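# Hang the T-shirt hanger on the rail at the red tape

## Task

The right gripper starts holding a hanger that carries a T-shirt. Put the hanger on the rail so its hook sits on the red tape, with the hanger roughly perpendicular to the rail, and leave it hanging level and no longer swinging. The T-shirt must sit about centred on the hanger. Any other hanger must still be on the rail at the end. The rack is free-standing and must finish upright and close to its current spot.

## Robot and tools

Robot: two arms, left_arm and right_arm, each ending in a two-finger gripper. The fingers point along the gripper's +z axis and open and close along its y axis. end_effector_position is the point between the finger pads, about 1 cm short of the tips. In this job the right gripper already holds the hanger; the left arm is free.

Frames: the scene frame has its origin at table-top height midway between the nominal bases, +z up, +x out over the table, and left_arm on the +y side (arm names do not match image left/right). Calibrated bases: left_arm at (-0.048, +0.351, 0) m, quat_wxyz (+1.000, 0, 0, -0.017); right_arm at (-0.020, -0.240, 0) m, quat_wxyz (+1.000, 0, 0, -0.008). All hand poses, targets, velocities and wrist-camera poses are given in that arm's own base frame; fixed cameras and the table use the scene frame. Reported positions and orientations may be off by a few centimetres, more at long reach.

Row layout (shared by execute_actions and move): one flat list of 16 numbers covering both arms, even if only one moves: left x, y, z (metres), qw, qx, qy, qz (w first), opening, then the same eight for right. Position and quaternion are an absolute pose for end_effector_position and end_effector_quat_wxyz in that arm's base frame. Opening runs from -1 (closed) to +1 (fully open, 0.094 m). To keep an arm still, resend the exact pose from the last result before it began resting, plus its desired opening, in every row; to keep an orientation, reuse the same target quaternion rather than the drifted measured one. A 0 in the opening slot is a real command, so repeat the present gripper command to leave a gripper alone.

execute_actions: argument actions, a list of actions; each action is a table of up to 15 rows, one per 1/30 s step; a short table repeats its last row to fill 15 steps. Each target must lie within 0.6 m of that gripper's current position along each of its own axes, or the action is rejected for both arms; the first action is checked against the last reported state. Optional cameras: list of names, ["all"], or []. An empty actions list returns images and the full state.

move: argument target, one 16-number row or a list of up to 15 rows (no 0.6 m limit). Each gripper follows a straight line from its Hand target, turning the shorter way; all paths finish together, taking at least 0.5 s and at most 10 s in total. speed: m/s, 0.002 to 2.9, default 0.25, one value or one per target; rotation capped at twice that in rad/s. blend: metres of corner rounding per target in a list; 0 means stop at each. opening_speed: rate on the -1..+1 scale per second, 0.2 or more, for gentle closing. grip_force: newtons per pad, 10 to 50, one value or one per arm; persists; lower values close slowly. blocking=false returns after about 0.5 s while motion continues; a new move takes over from the current point. Opening changes on later targets happen on arrival once everything is still. The result adds a move: line, e.g. done, off_target, moving, held or fault; limits=paced means a pose was clipped, limits=held means a check withheld steps. Paths do not avoid obstacles or the other arm, and grippers lag and overshoot more at high speed, especially near full reach. Route around an arm's own base rather than close past it.

wait: seconds, 0 to 10; the arms hold their last command and a running move keeps going. stop: brakes the running move. zoom_image: camera (cam_head_left, cam_head_right, cam_high, cam_low, cam_left_wrist, cam_right_wrist) and region [x0, y0, x1, y1] in pixels, at most 504 by 504, from that camera's newest image. finished_scene: scene, the current scene number; ends the scene irreversibly, so call nothing after it.

Control behaviour: each step the commanded orientation is clipped to within 40 degrees of the measured one, and position is favoured over orientation. One action may fall short; the result's Hand target shows what the arm is actually heading for, so send the remainder next. Friction and gravity can leave the hand low, short or tilted; small moves may not happen or may drift sideways. Check pose and tilt after each move.

Result lines: end-effector pose per arm, Hand target, Tool commands, Joint positions (last number per arm is measured finger gap in metres), joint torques (numbers 1-3 wrap at plus/minus 28 N m), joint velocities (may read within noise), grip_measured on the command scale (reads slightly wide when empty, narrower than a squeezed part), and grip_effort_nm (motor effort, negative closing; not pad force, keeps a residue at rest). To release, command an opening well above grip_measured. Joint ranges (rad): waist -2.618 to 3.054, shoulder 0 to 3.142, elbow 0 to 3.142 (straight 2.901), wrist pitch and yaw -1.571 to 1.571, wrist roll -2.094 to 2.094. MOTOR HOT appears at 75 °C; at 90 °C the arm folds and idles; at 100 °C it collapses. Holding loads, stretching out, or pushing at unreachable poses heats motors.

Avoid: dropping the hanger or shirt, releasing it while it still swings, knocking or tipping the rack, pushing hard on it, letting anything leave the table, and any contact between the two arms or their grippers (the clearance check does not protect grippers or wrist cameras). Loose objects may occasionally be nudged by outside pushes. Camera images are 672x504; intrinsics are supplied per camera.

Each tool is called after "Emit:" by a JSON object that holds its "method" and its "body".

## Session

Emit:
{"method": "execute_actions", "body": {"actions": []}}

Scene clock: 0.00 s.
left_arm: end_effector_position=(+0.3810, -0.0001, +0.4021) grip_measured=+1.000 grip_effort_nm=n/a end_effector_quat_wxyz=(+0.707, +0.000, +0.707, +0.000) | right_arm: end_effector_position=(+0.2720, +0.2735, +0.4438) grip_measured=-0.833 grip_effort_nm=n/a end_effector_quat_wxyz=(+0.551, -0.229, +0.786, +0.162)
Joint positions: left_arm=[0 1.047 1.047 0 0 0 0.094] | right_arm=[0.944 1.354 1.792 -0.807 0.352 0.135 0.008]
Joint velocities: within noise
Joint torques (N m): no reading
Heat: left arm: 25 °C; right arm: 26 °C.
Hand target: left_arm +0.3791, -0.0001, +0.4105; +0.714, +0.000, +0.700, +0.000 | right_arm +0.2714, +0.2720, +0.4569; +0.566, -0.220, +0.776, +0.172
Tool commands: left_gripper/opening=+1.0 right_gripper/opening=-1.0

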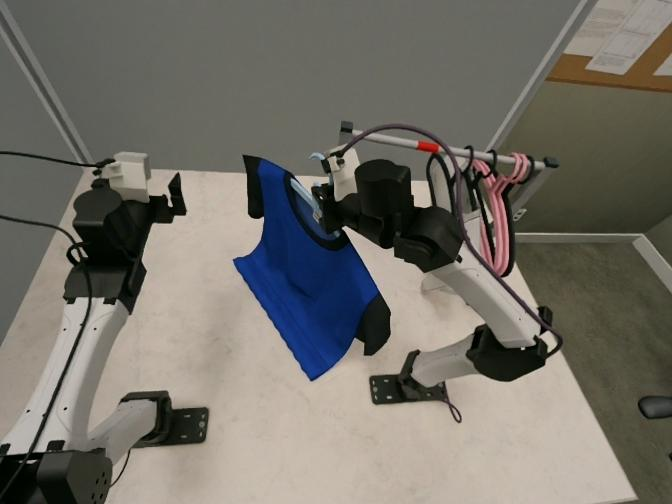

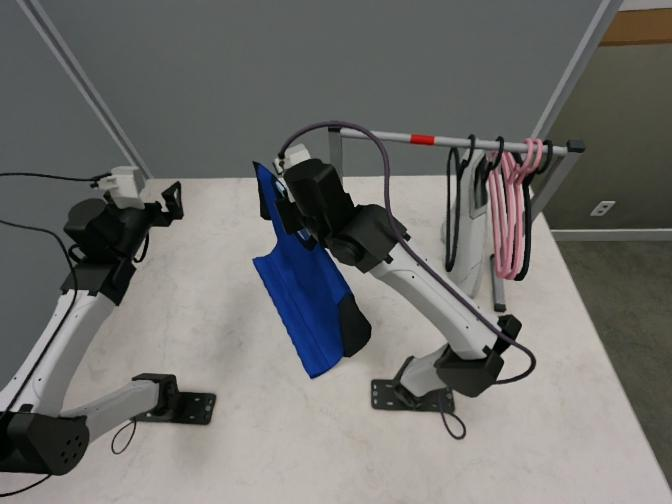

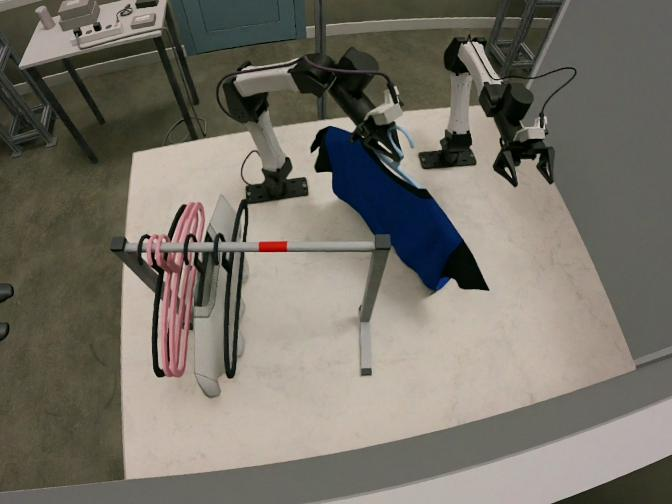

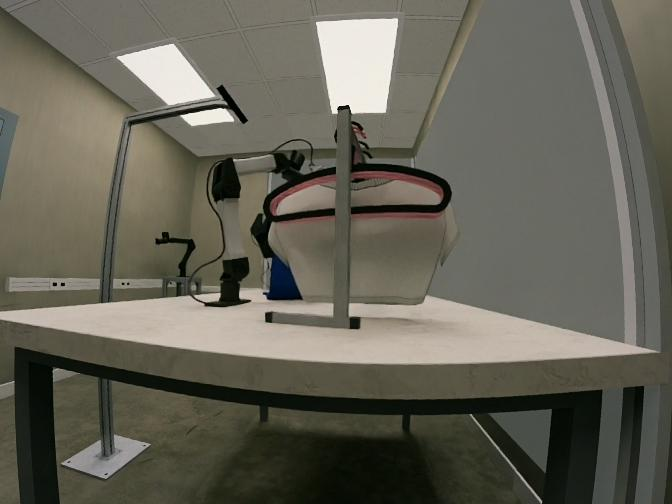

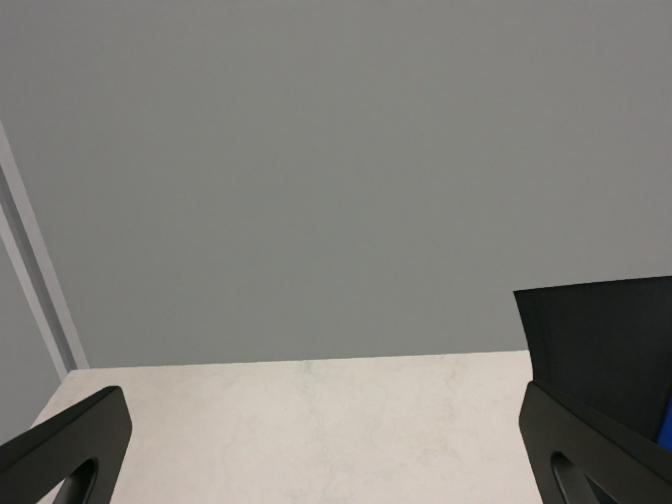

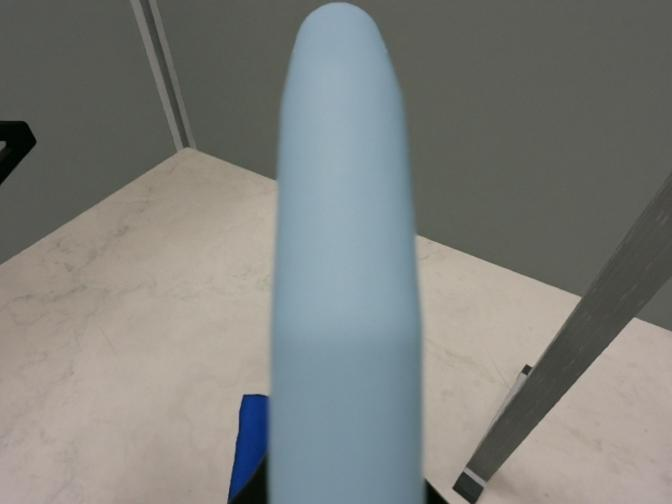

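Emit:
{"method": "zoom_image", "body": {"camera": "cam_high", "region": [290, 40, 500, 300]}}

Emit:
{"method": "zoom_image", "body": {"camera": "cam_head_left", "region": [230, 110, 430, 260]}}

Emit:
{"method": "zoom_image", "body": {"camera": "cam_head_right", "region": [230, 100, 430, 250]}}

Emit:
{"method": "zoom_image", "body": {"camera": "cam_low", "region": [200, 90, 480, 340]}}

Scaled by 1.938 from the camera's 672x504 image, which has a finer 960x720 frame.

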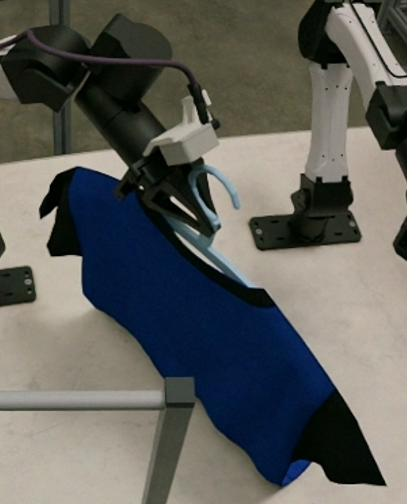

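Scaled by 2.520 from the camera's 672x504 image, which has a finer 960x720 frame.

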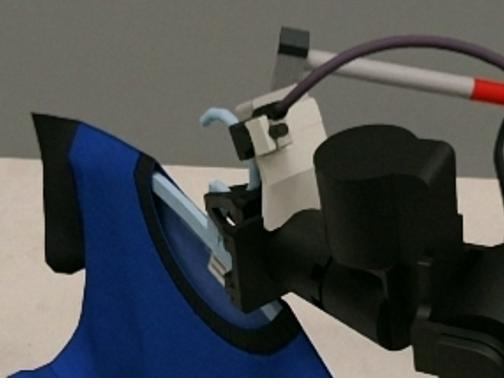

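Scaled by 2.520 from the camera's 672x504 image, which has a finer 960x720 frame.

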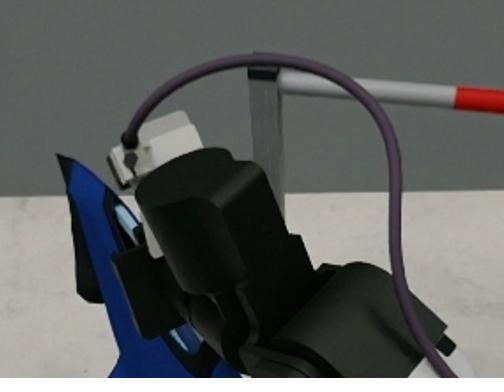

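Scaled by 1.800 from the camera's 672x504 image, which has a finer 960x720 frame.

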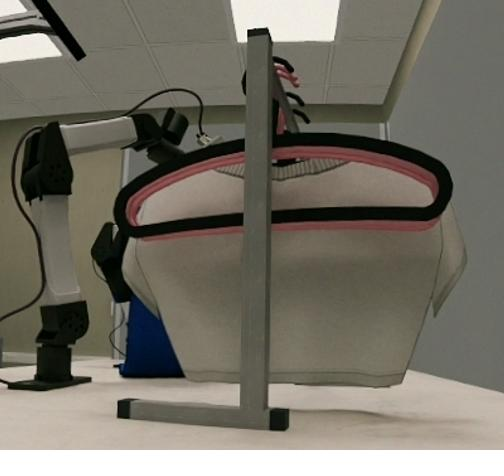

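Emit:
{"method": "move", "body": {"target": [[0.3791,-0.0001,0.4105,0.714,0,0.7,0,1,0.26,0.2,0.457,0.566,-0.248,0.765,0.184,-1],[0.3791,-0.0001,0.4105,0.714,0,0.7,0,1,0.245,0.11,0.457,0.563,-0.262,0.76,0.194,-1]], "blend": 0.03, "speed": 0.12, "cameras": ["all"]}}

Scene clock: 16.73 s.
left_arm: end_effector_position=(+0.3810, -0.0001, +0.4021) grip_measured=+1.000 grip_effort_nm=-0.01 end_effector_quat_wxyz=(+0.707, +0.000, +0.707, +0.000) | right_arm: end_effector_position=(+0.2461, +0.1091, +0.4494) grip_measured=-0.833 grip_effort_nm=-1.05 end_effector_quat_wxyz=(+0.552, -0.255, +0.770, +0.193)
Joint positions: left_arm=[0 1.047 1.047 0 0 0 0.094] | right_arm=[0.071 1.028 1.655 -1.006 -0.552 -0.19 0.008]
Joint torques (N m): left_arm=[-0.08 -3.03 8.72 2.27 0.06 0.01] | right_arm=[-0.38 -0.25 6.76 2.18 -0.23 -0.11]
Heat: left arm: 29 °C; right arm: 30 °C.
Hand target: left_arm +0.3790, -0.0002, +0.4105; +0.714, +0.000, +0.700, +0.000 | right_arm +0.2448, +0.1099, +0.4569; +0.563, -0.262, +0.760, +0.194
Off the commanded pose: left_arm 0.009 m, 1 deg | right_arm 0.008 m, 2 deg.
move: done

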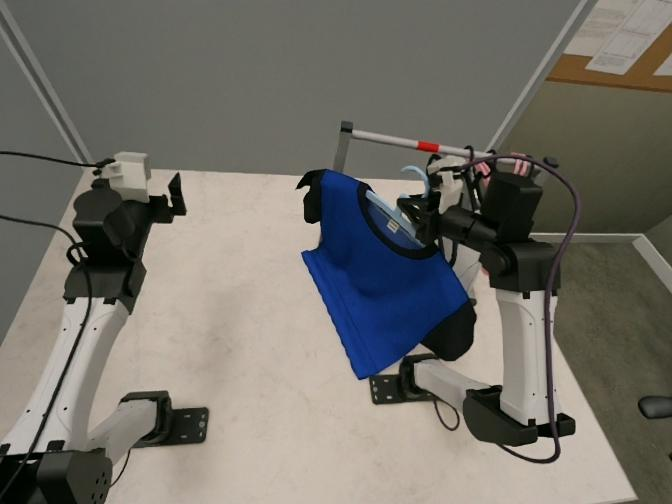

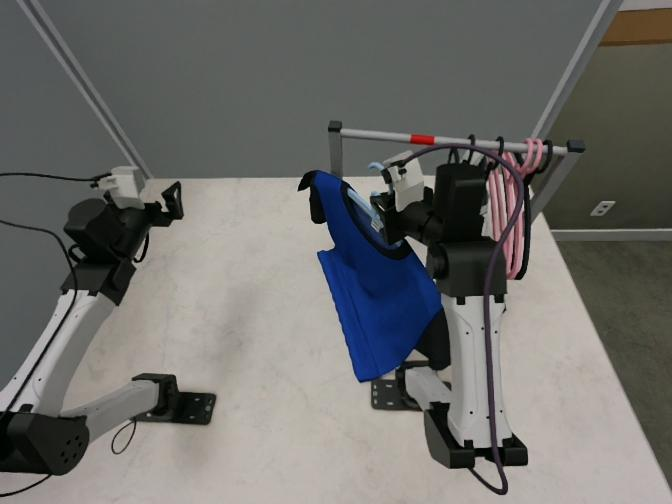

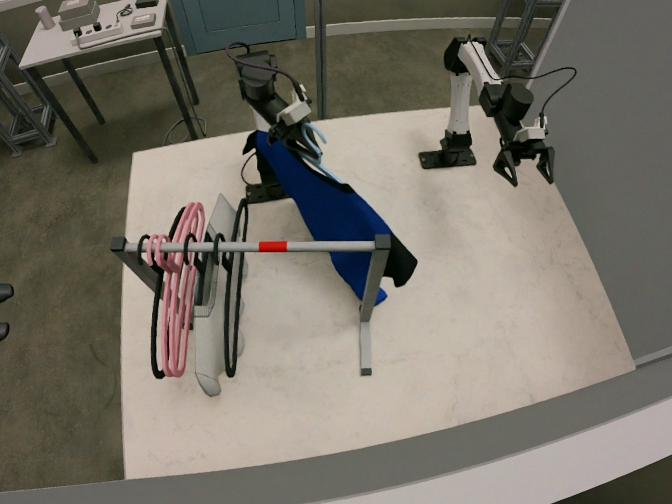

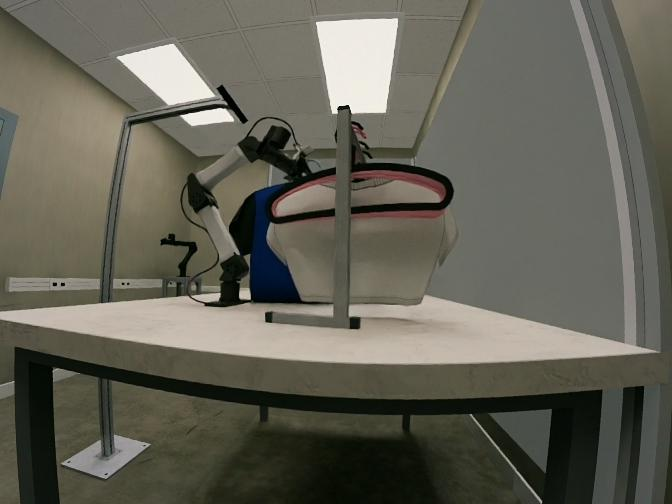

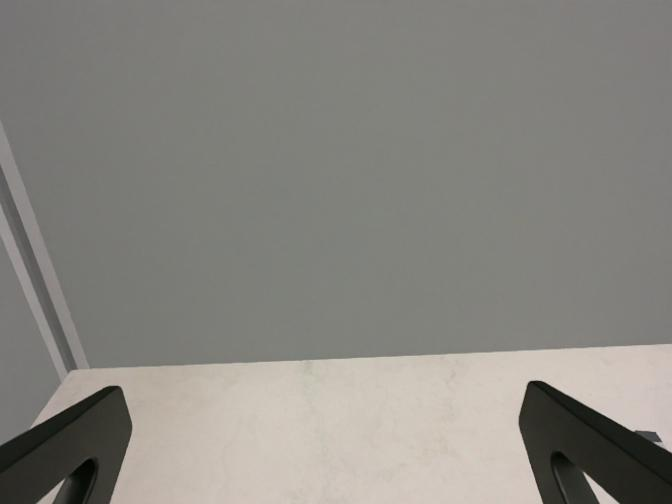

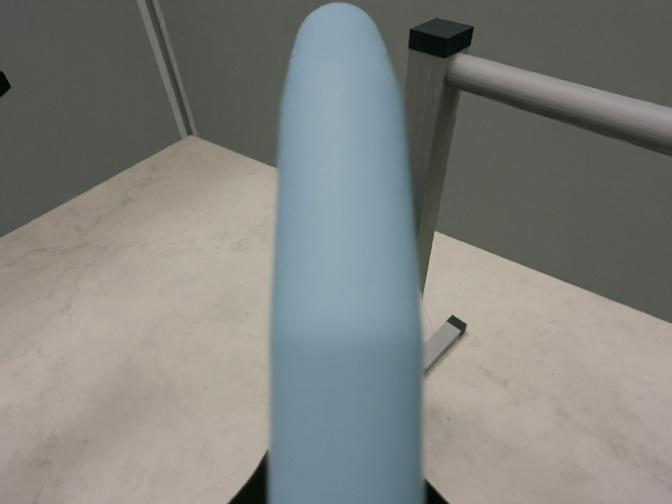

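Emit:
{"method": "move", "body": {"target": [[0.3791,-0.0001,0.4105,0.714,0,0.7,0,1,0.235,0.05,0.457,0.559,-0.275,0.756,0.204,-1],[0.3791,-0.0001,0.4105,0.714,0,0.7,0,1,0.24,0.025,0.457,0.581,-0.174,0.785,0.129,-1]], "blend": 0.015, "speed": 0.12, "cameras": ["all"]}}

Scene clock: 28.23 s.
left_arm: end_effector_position=(+0.3810, -0.0001, +0.4021) grip_measured=+1.000 grip_effort_nm=-0.01 end_effector_quat_wxyz=(+0.707, +0.000, +0.707, +0.000) | right_arm: end_effector_position=(+0.2392, +0.0241, +0.4512) grip_measured=-0.833 grip_effort_nm=-1.05 end_effector_quat_wxyz=(+0.568, -0.167, +0.794, +0.137)
Joint positions: left_arm=[0 1.047 1.047 0 0 0 0.094] | right_arm=[-0.478 1.035 1.721 -1.19 -0.857 -0.367 0.008]
Joint torques (N m): left_arm=[-0.06 -3.1 8.62 2.25 0.08 0.02] | right_arm=[0.62 -0.68 4.7 2.21 -0.19 0.07]
Heat: left arm: 31 °C; right arm: 30 °C.
Hand target: left_arm +0.3790, -0.0002, +0.4105; +0.714, +0.000, +0.700, +0.000 | right_arm +0.2398, +0.0250, +0.4570; +0.580, -0.174, +0.785, +0.129
Off the commanded pose: left_arm 0.009 m, 1 deg | right_arm 0.006 m, 2 deg.
move: done

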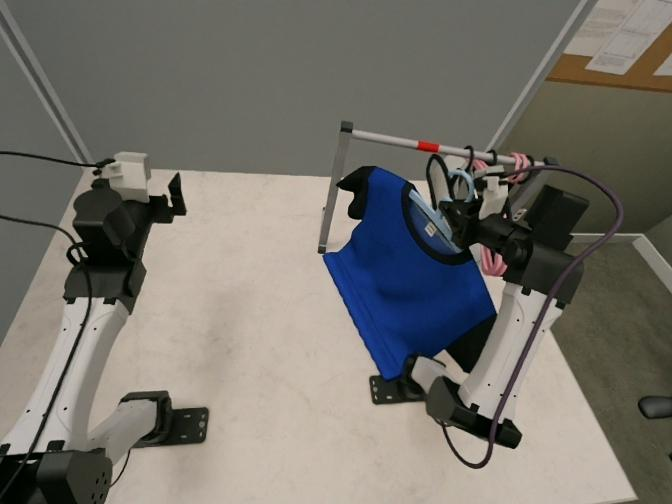

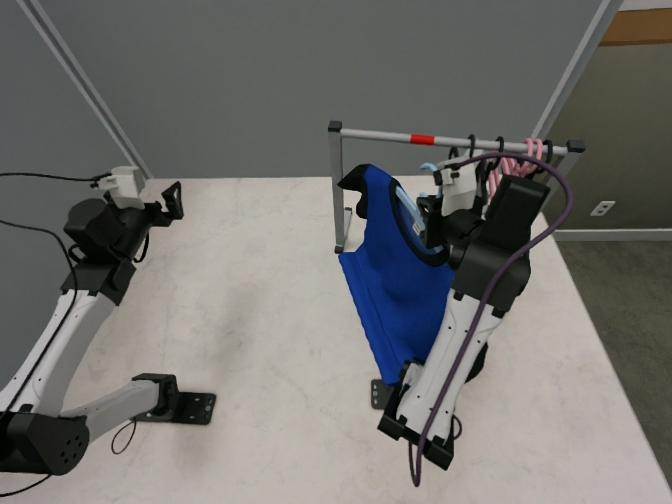

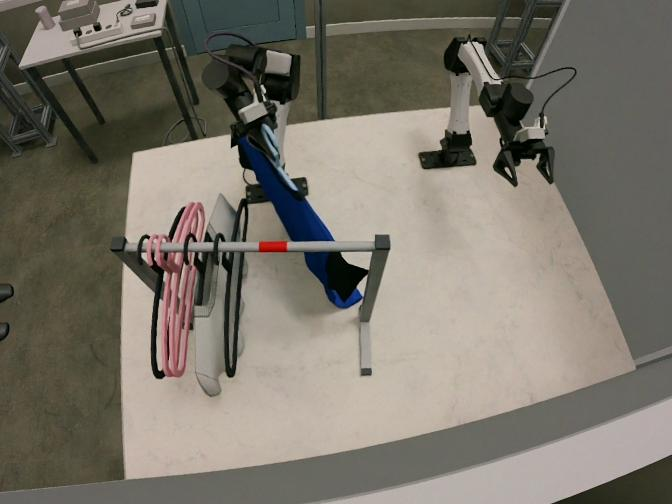

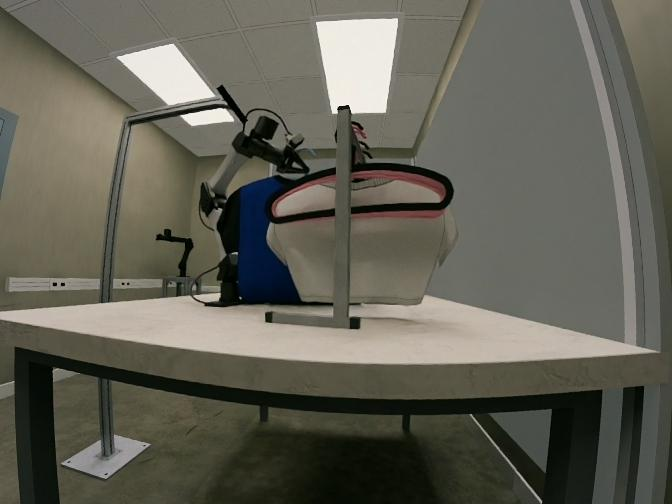

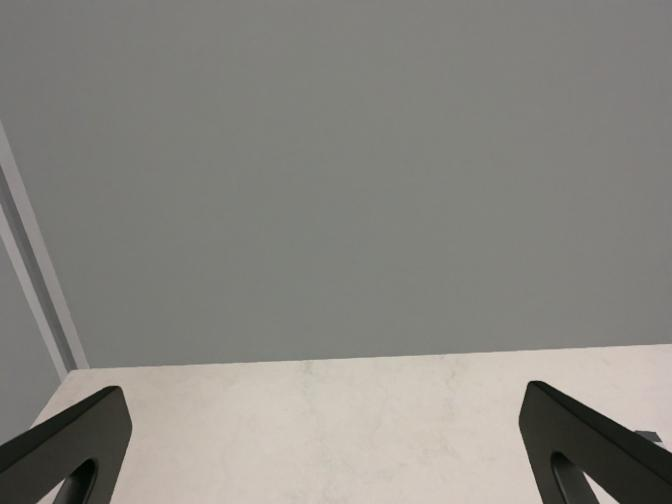

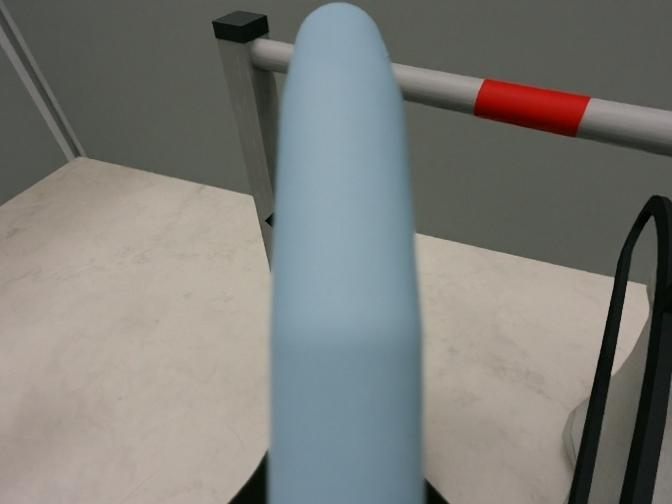

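Emit:
{"method": "move", "body": {"target": [0.3791,-0.0001,0.4105,0.714,0,0.7,0,1,0.25,0.005,0.457,0.594,-0.035,0.803,0.026,-1], "speed": 0.15, "cameras": ["all"]}}

Scene clock: 38.47 s.
left_arm: end_effector_position=(+0.3810, -0.0001, +0.4021) grip_measured=+1.000 grip_effort_nm=-0.01 end_effector_quat_wxyz=(+0.707, +0.000, +0.707, +0.000) | right_arm: end_effector_position=(+0.2476, +0.0055, +0.4456) grip_measured=-0.833 grip_effort_nm=-1.04 end_effector_quat_wxyz=(+0.572, -0.036, +0.819, +0.030)
Joint positions: left_arm=[0 1.047 1.047 0 0 0 0.094] | right_arm=[-0.121 0.951 1.646 -1.054 -0.204 -0.067 0.008]
Joint torques (N m): left_arm=[-0.02 -3.04 8.68 2.29 0.06 0.02] | right_arm=[0.62 -0.13 5.03 2.62 0.14 0.07]
Heat: left arm: 32 °C; right arm: 32 °C.
Hand target: left_arm +0.3790, -0.0002, +0.4105; +0.714, +0.000, +0.700, +0.000 | right_arm +0.2494, +0.0051, +0.4570; +0.594, -0.035, +0.803, +0.027
Off the commanded pose: left_arm 0.009 m, 1 deg | right_arm 0.012 m, 3 deg.
move: off_target (right_arm)

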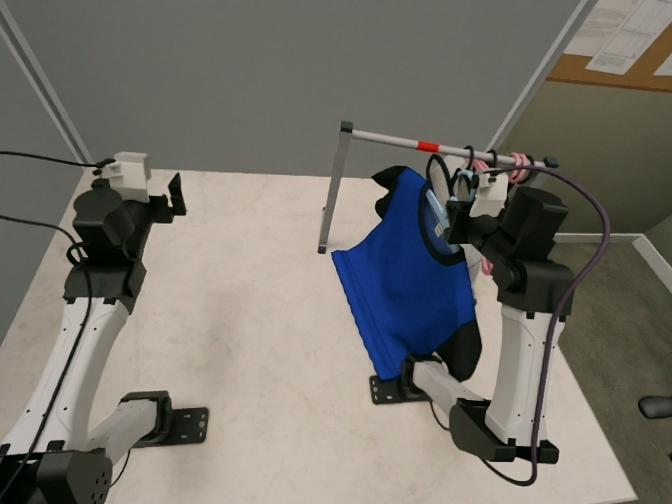

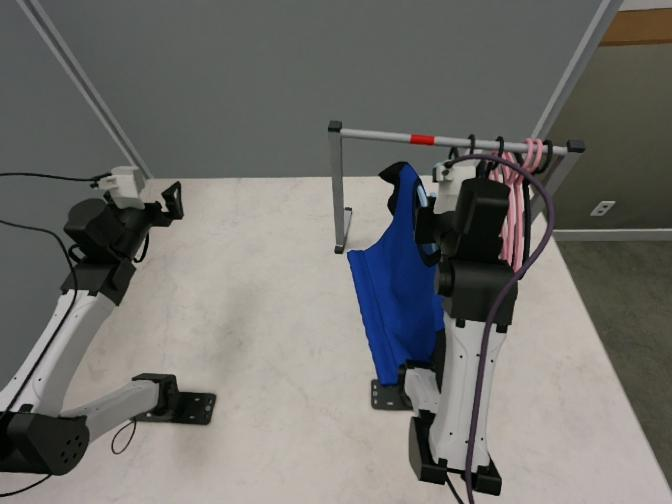

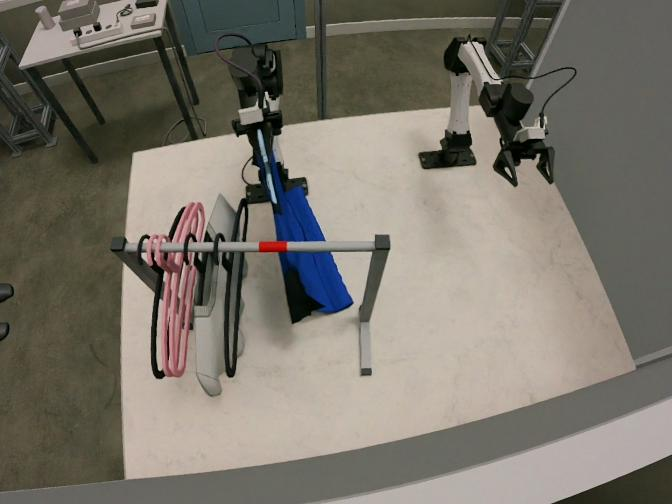

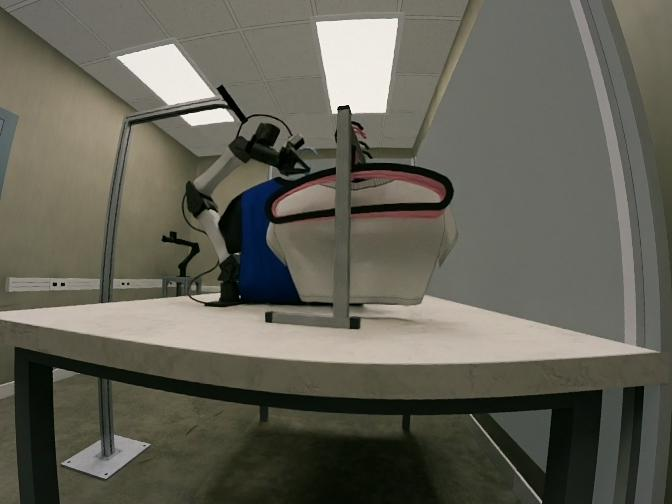

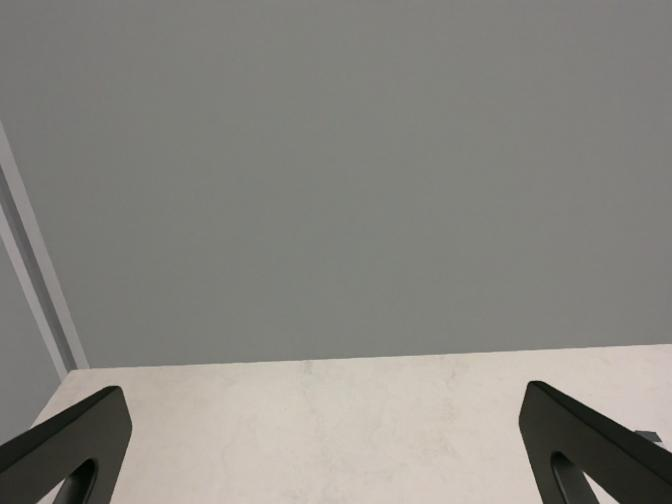

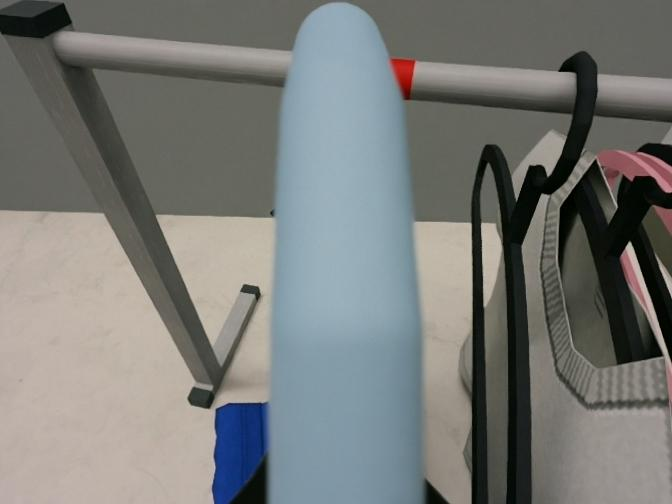

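Emit:
{"method": "zoom_image", "body": {"camera": "cam_low", "region": [240, 90, 380, 200]}}

Emit:
{"method": "zoom_image", "body": {"camera": "cam_high", "region": [210, 80, 330, 200]}}

Emit:
{"method": "zoom_image", "body": {"camera": "cam_head_left", "region": [370, 130, 530, 280]}}

Scaled by 3.600 from the camera's 672x504 image, which has a finer 960x720 frame.

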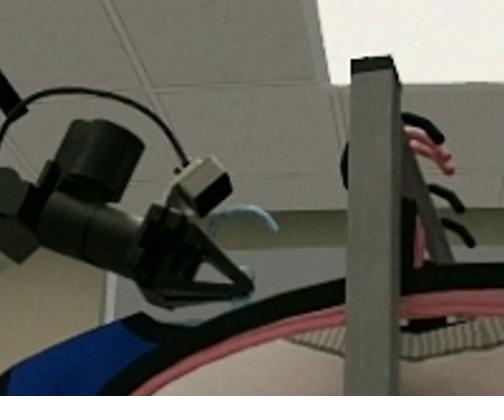

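Scaled by 4.200 from the camera's 672x504 image, which has a finer 960x720 frame.

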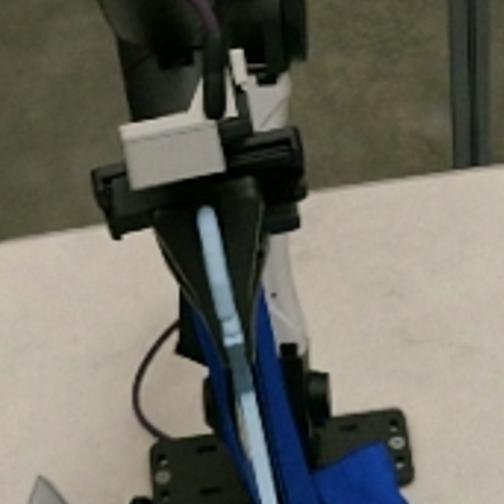

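Scaled by 3.150 from the camera's 672x504 image, which has a finer 960x720 frame.

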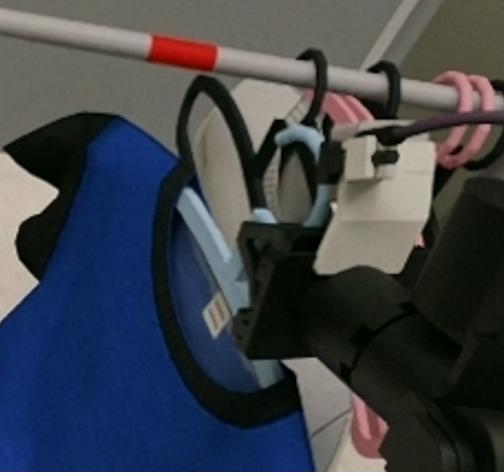

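Emit:
{"method": "move", "body": {"target": [0.3791,-0.0001,0.4105,0.714,0,0.7,0,1,0.25,0.005,0.49,0.595,0.01,0.803,-0.01,-1], "speed": 0.12, "cameras": ["cam_low","cam_high","cam_head_left","cam_right_wrist"]}}

Emit:
{"method": "zoom_image", "body": {"camera": "cam_low", "region": [240, 90, 380, 200]}}

Emit:
{"method": "zoom_image", "body": {"camera": "cam_head_left", "region": [370, 130, 530, 280]}}

Scene clock: 74.23 s.
left_arm: end_effector_position=(+0.3810, -0.0001, +0.4021) grip_measured=+1.000 grip_effort_nm=-0.01 end_effector_quat_wxyz=(+0.707, +0.000, +0.707, +0.000) | right_arm: end_effector_position=(+0.2523, +0.0058, +0.4734) grip_measured=-0.833 grip_effort_nm=-1.05 end_effector_quat_wxyz=(+0.574, +0.004, +0.819, -0.011)
Joint positions: left_arm=[0 1.047 1.047 0 0 0 0.094] | right_arm=[0.11 1.05 1.834 -1.134 0.126 0.032 0.008]
Joint torques (N m): left_arm=[-0.06 -3.03 8.75 2.25 0.06 0.01] | right_arm=[0.66 0.47 8.16 2.33 0.25 0.07]
Heat: left arm: 35 °C; right arm: 37 °C.
Hand target: left_arm +0.3790, -0.0002, +0.4105; +0.714, +0.000, +0.700, +0.000 | right_arm +0.2494, +0.0049, +0.4897; +0.595, +0.010, +0.803, -0.010
Off the commanded pose: left_arm 0.009 m, 1 deg | right_arm 0.017 m, 3 deg.
move: off_target (right_arm)
Images, in order (width x height): cam_head_left 672x504, cam_high 672x504, cam_low 672x504, cam_right_wrist 672x504.

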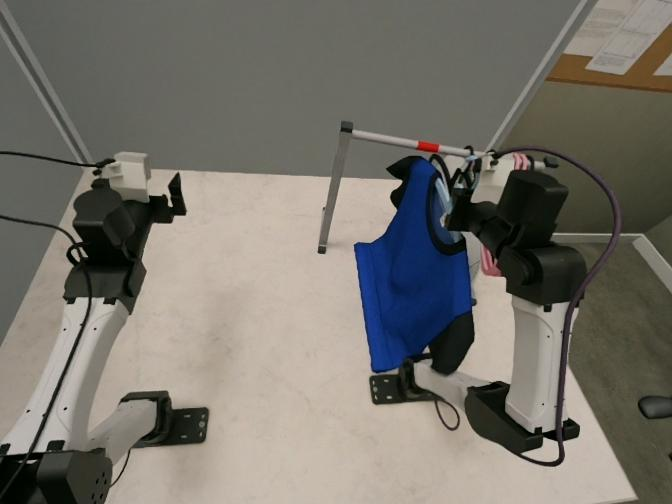

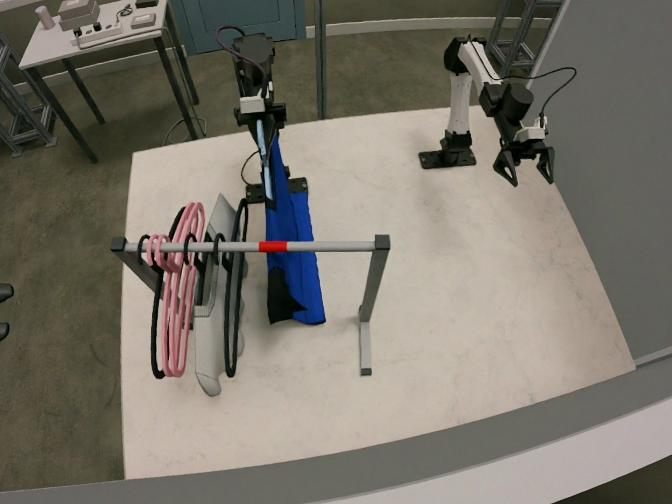

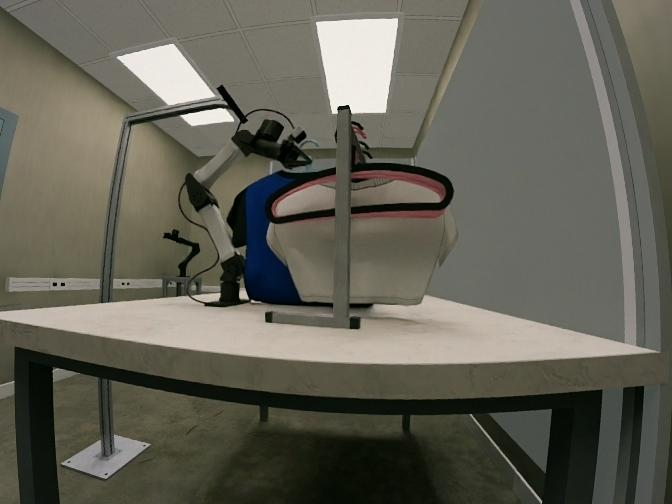

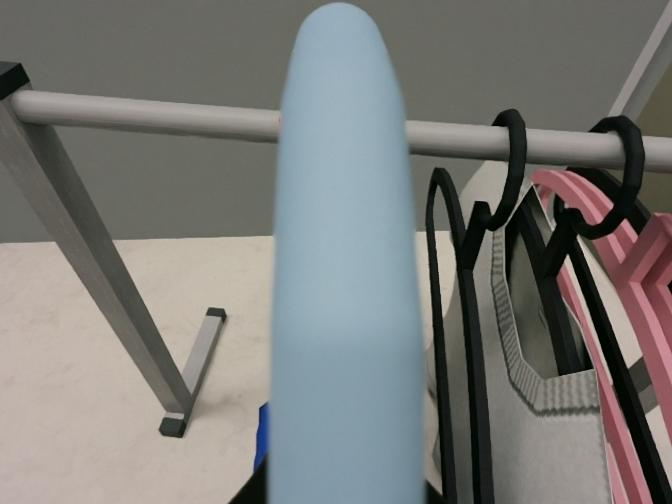

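Scaled by 3.600 from the camera's 672x504 image, which has a finer 960x720 frame.

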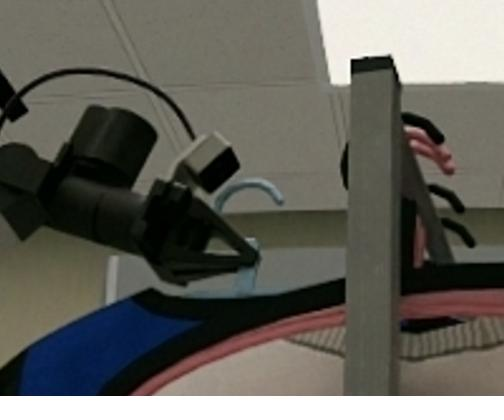

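Scaled by 3.150 from the camera's 672x504 image, which has a finer 960x720 frame.

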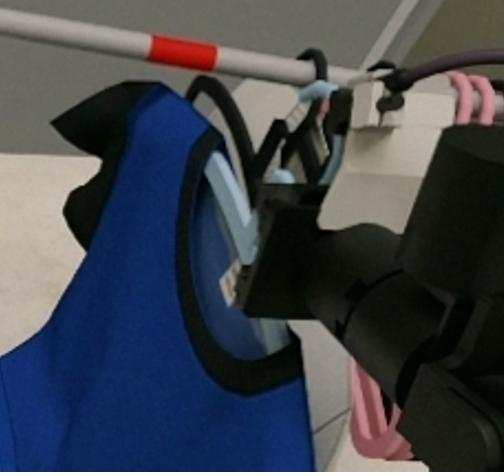

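Emit:
{"method": "move", "body": {"target": [0.3791,-0.0001,0.4105,0.714,0,0.7,0,1,0.325,0.014,0.464,0.595,0.021,0.803,-0.016,-1], "speed": 0.12, "cameras": ["all"]}}

Emit:
{"method": "zoom_image", "body": {"camera": "cam_low", "region": [260, 90, 400, 200]}}

Emit:
{"method": "zoom_image", "body": {"camera": "cam_head_left", "region": [370, 110, 530, 260]}}

Emit:
{"method": "zoom_image", "body": {"camera": "cam_high", "region": [210, 120, 350, 280]}}

Scene clock: 87.13 s.
left_arm: end_effector_position=(+0.3810, -0.0001, +0.4021) grip_measured=+1.000 grip_effort_nm=-0.01 end_effector_quat_wxyz=(+0.707, +0.000, +0.707, +0.000) | right_arm: end_effector_position=(+0.3196, +0.0135, +0.4529) grip_measured=-0.833 grip_effort_nm=-1.05 end_effector_quat_wxyz=(+0.574, +0.015, +0.818, -0.018)
Joint positions: left_arm=[0 1.047 1.047 0 0 0 0.094] | right_arm=[0.136 1.157 1.725 -0.921 0.173 0.051 0.008]
Joint torques (N m): left_arm=[-0.06 -3.06 8.69 2.27 0.07 0.01] | right_arm=[0.64 -1.54 5.9 2.64 0.25 0.08]
Heat: left arm: 35 °C; right arm: 36 °C.
Hand target: left_arm +0.3790, -0.0002, +0.4105; +0.714, +0.000, +0.700, +0.000 | right_arm +0.3243, +0.0140, +0.4640; +0.595, +0.021, +0.803, -0.016
Off the commanded pose: left_arm 0.009 m, 1 deg | right_arm 0.012 m, 3 deg.
move: off_target (right_arm)

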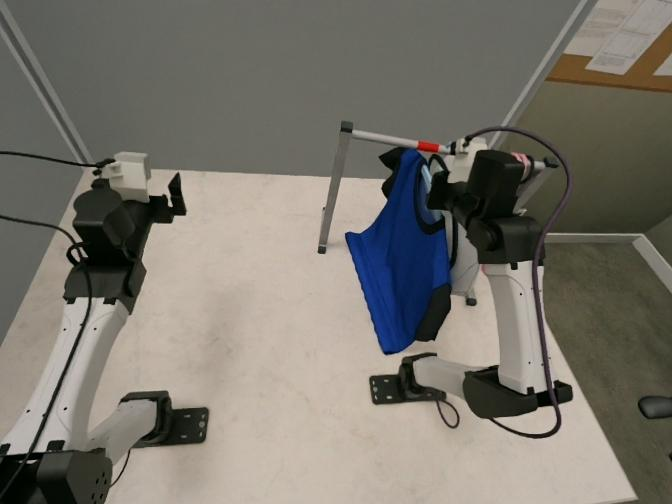

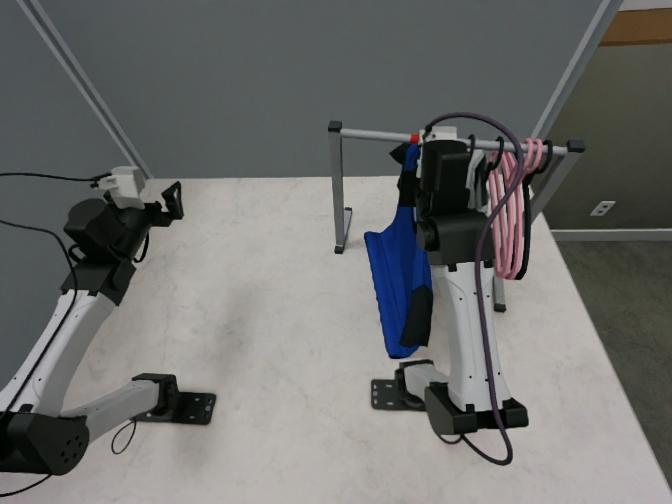

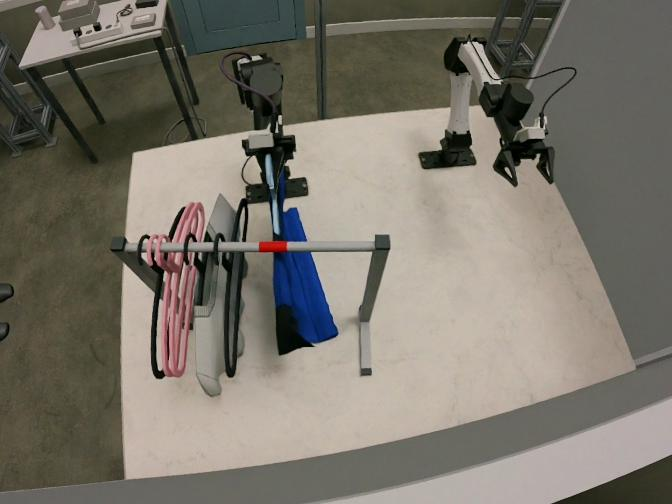

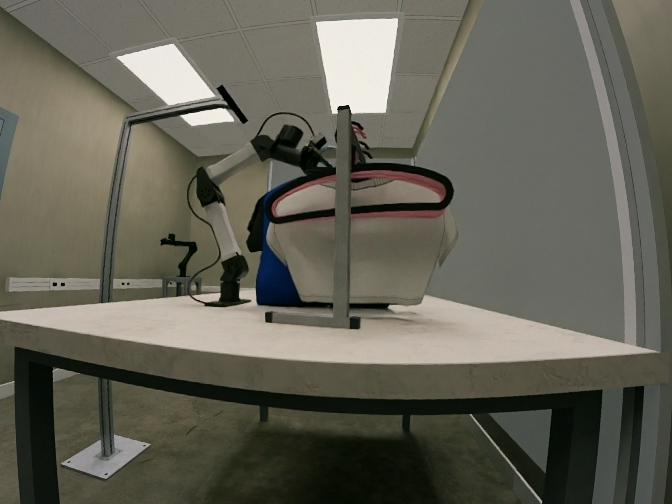

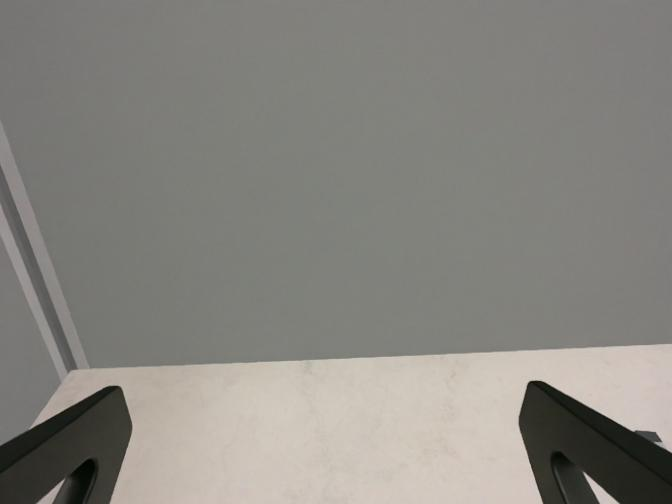

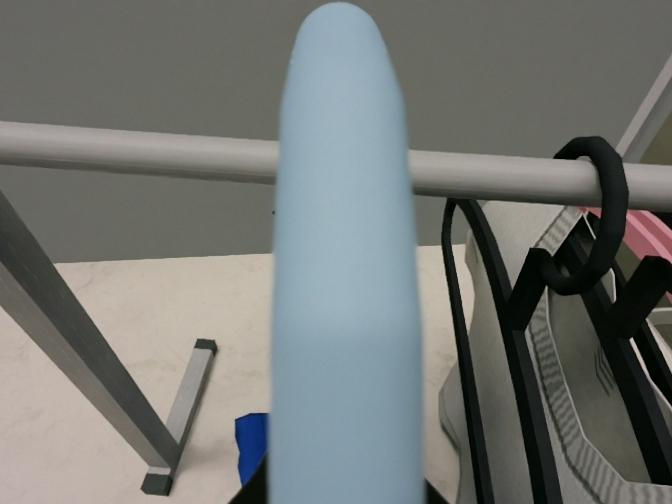

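Scaled by 3.600 from the camera's 672x504 image, which has a finer 960x720 frame.

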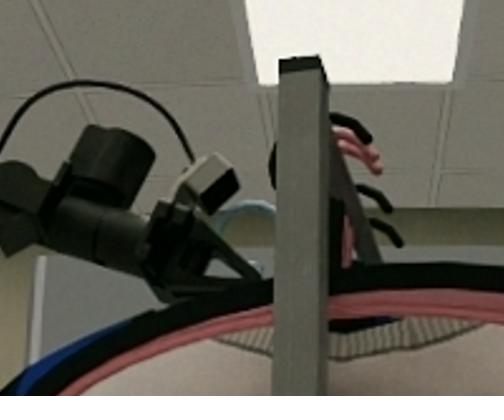

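Scaled by 3.150 from the camera's 672x504 image, which has a finer 960x720 frame.

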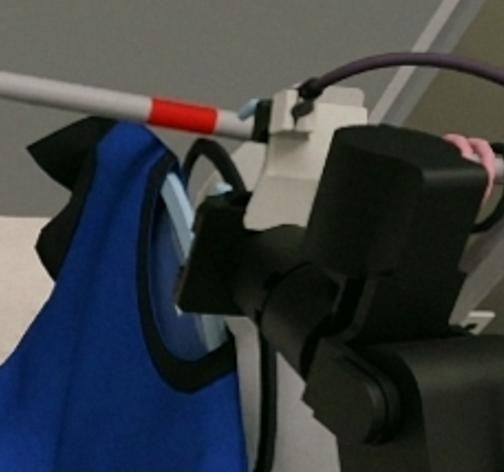

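Scaled by 3.150 from the camera's 672x504 image, which has a finer 960x720 frame.

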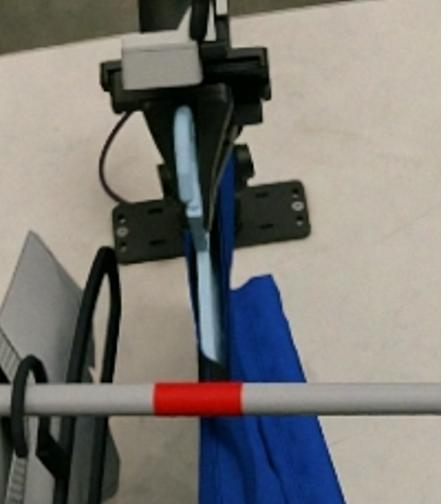

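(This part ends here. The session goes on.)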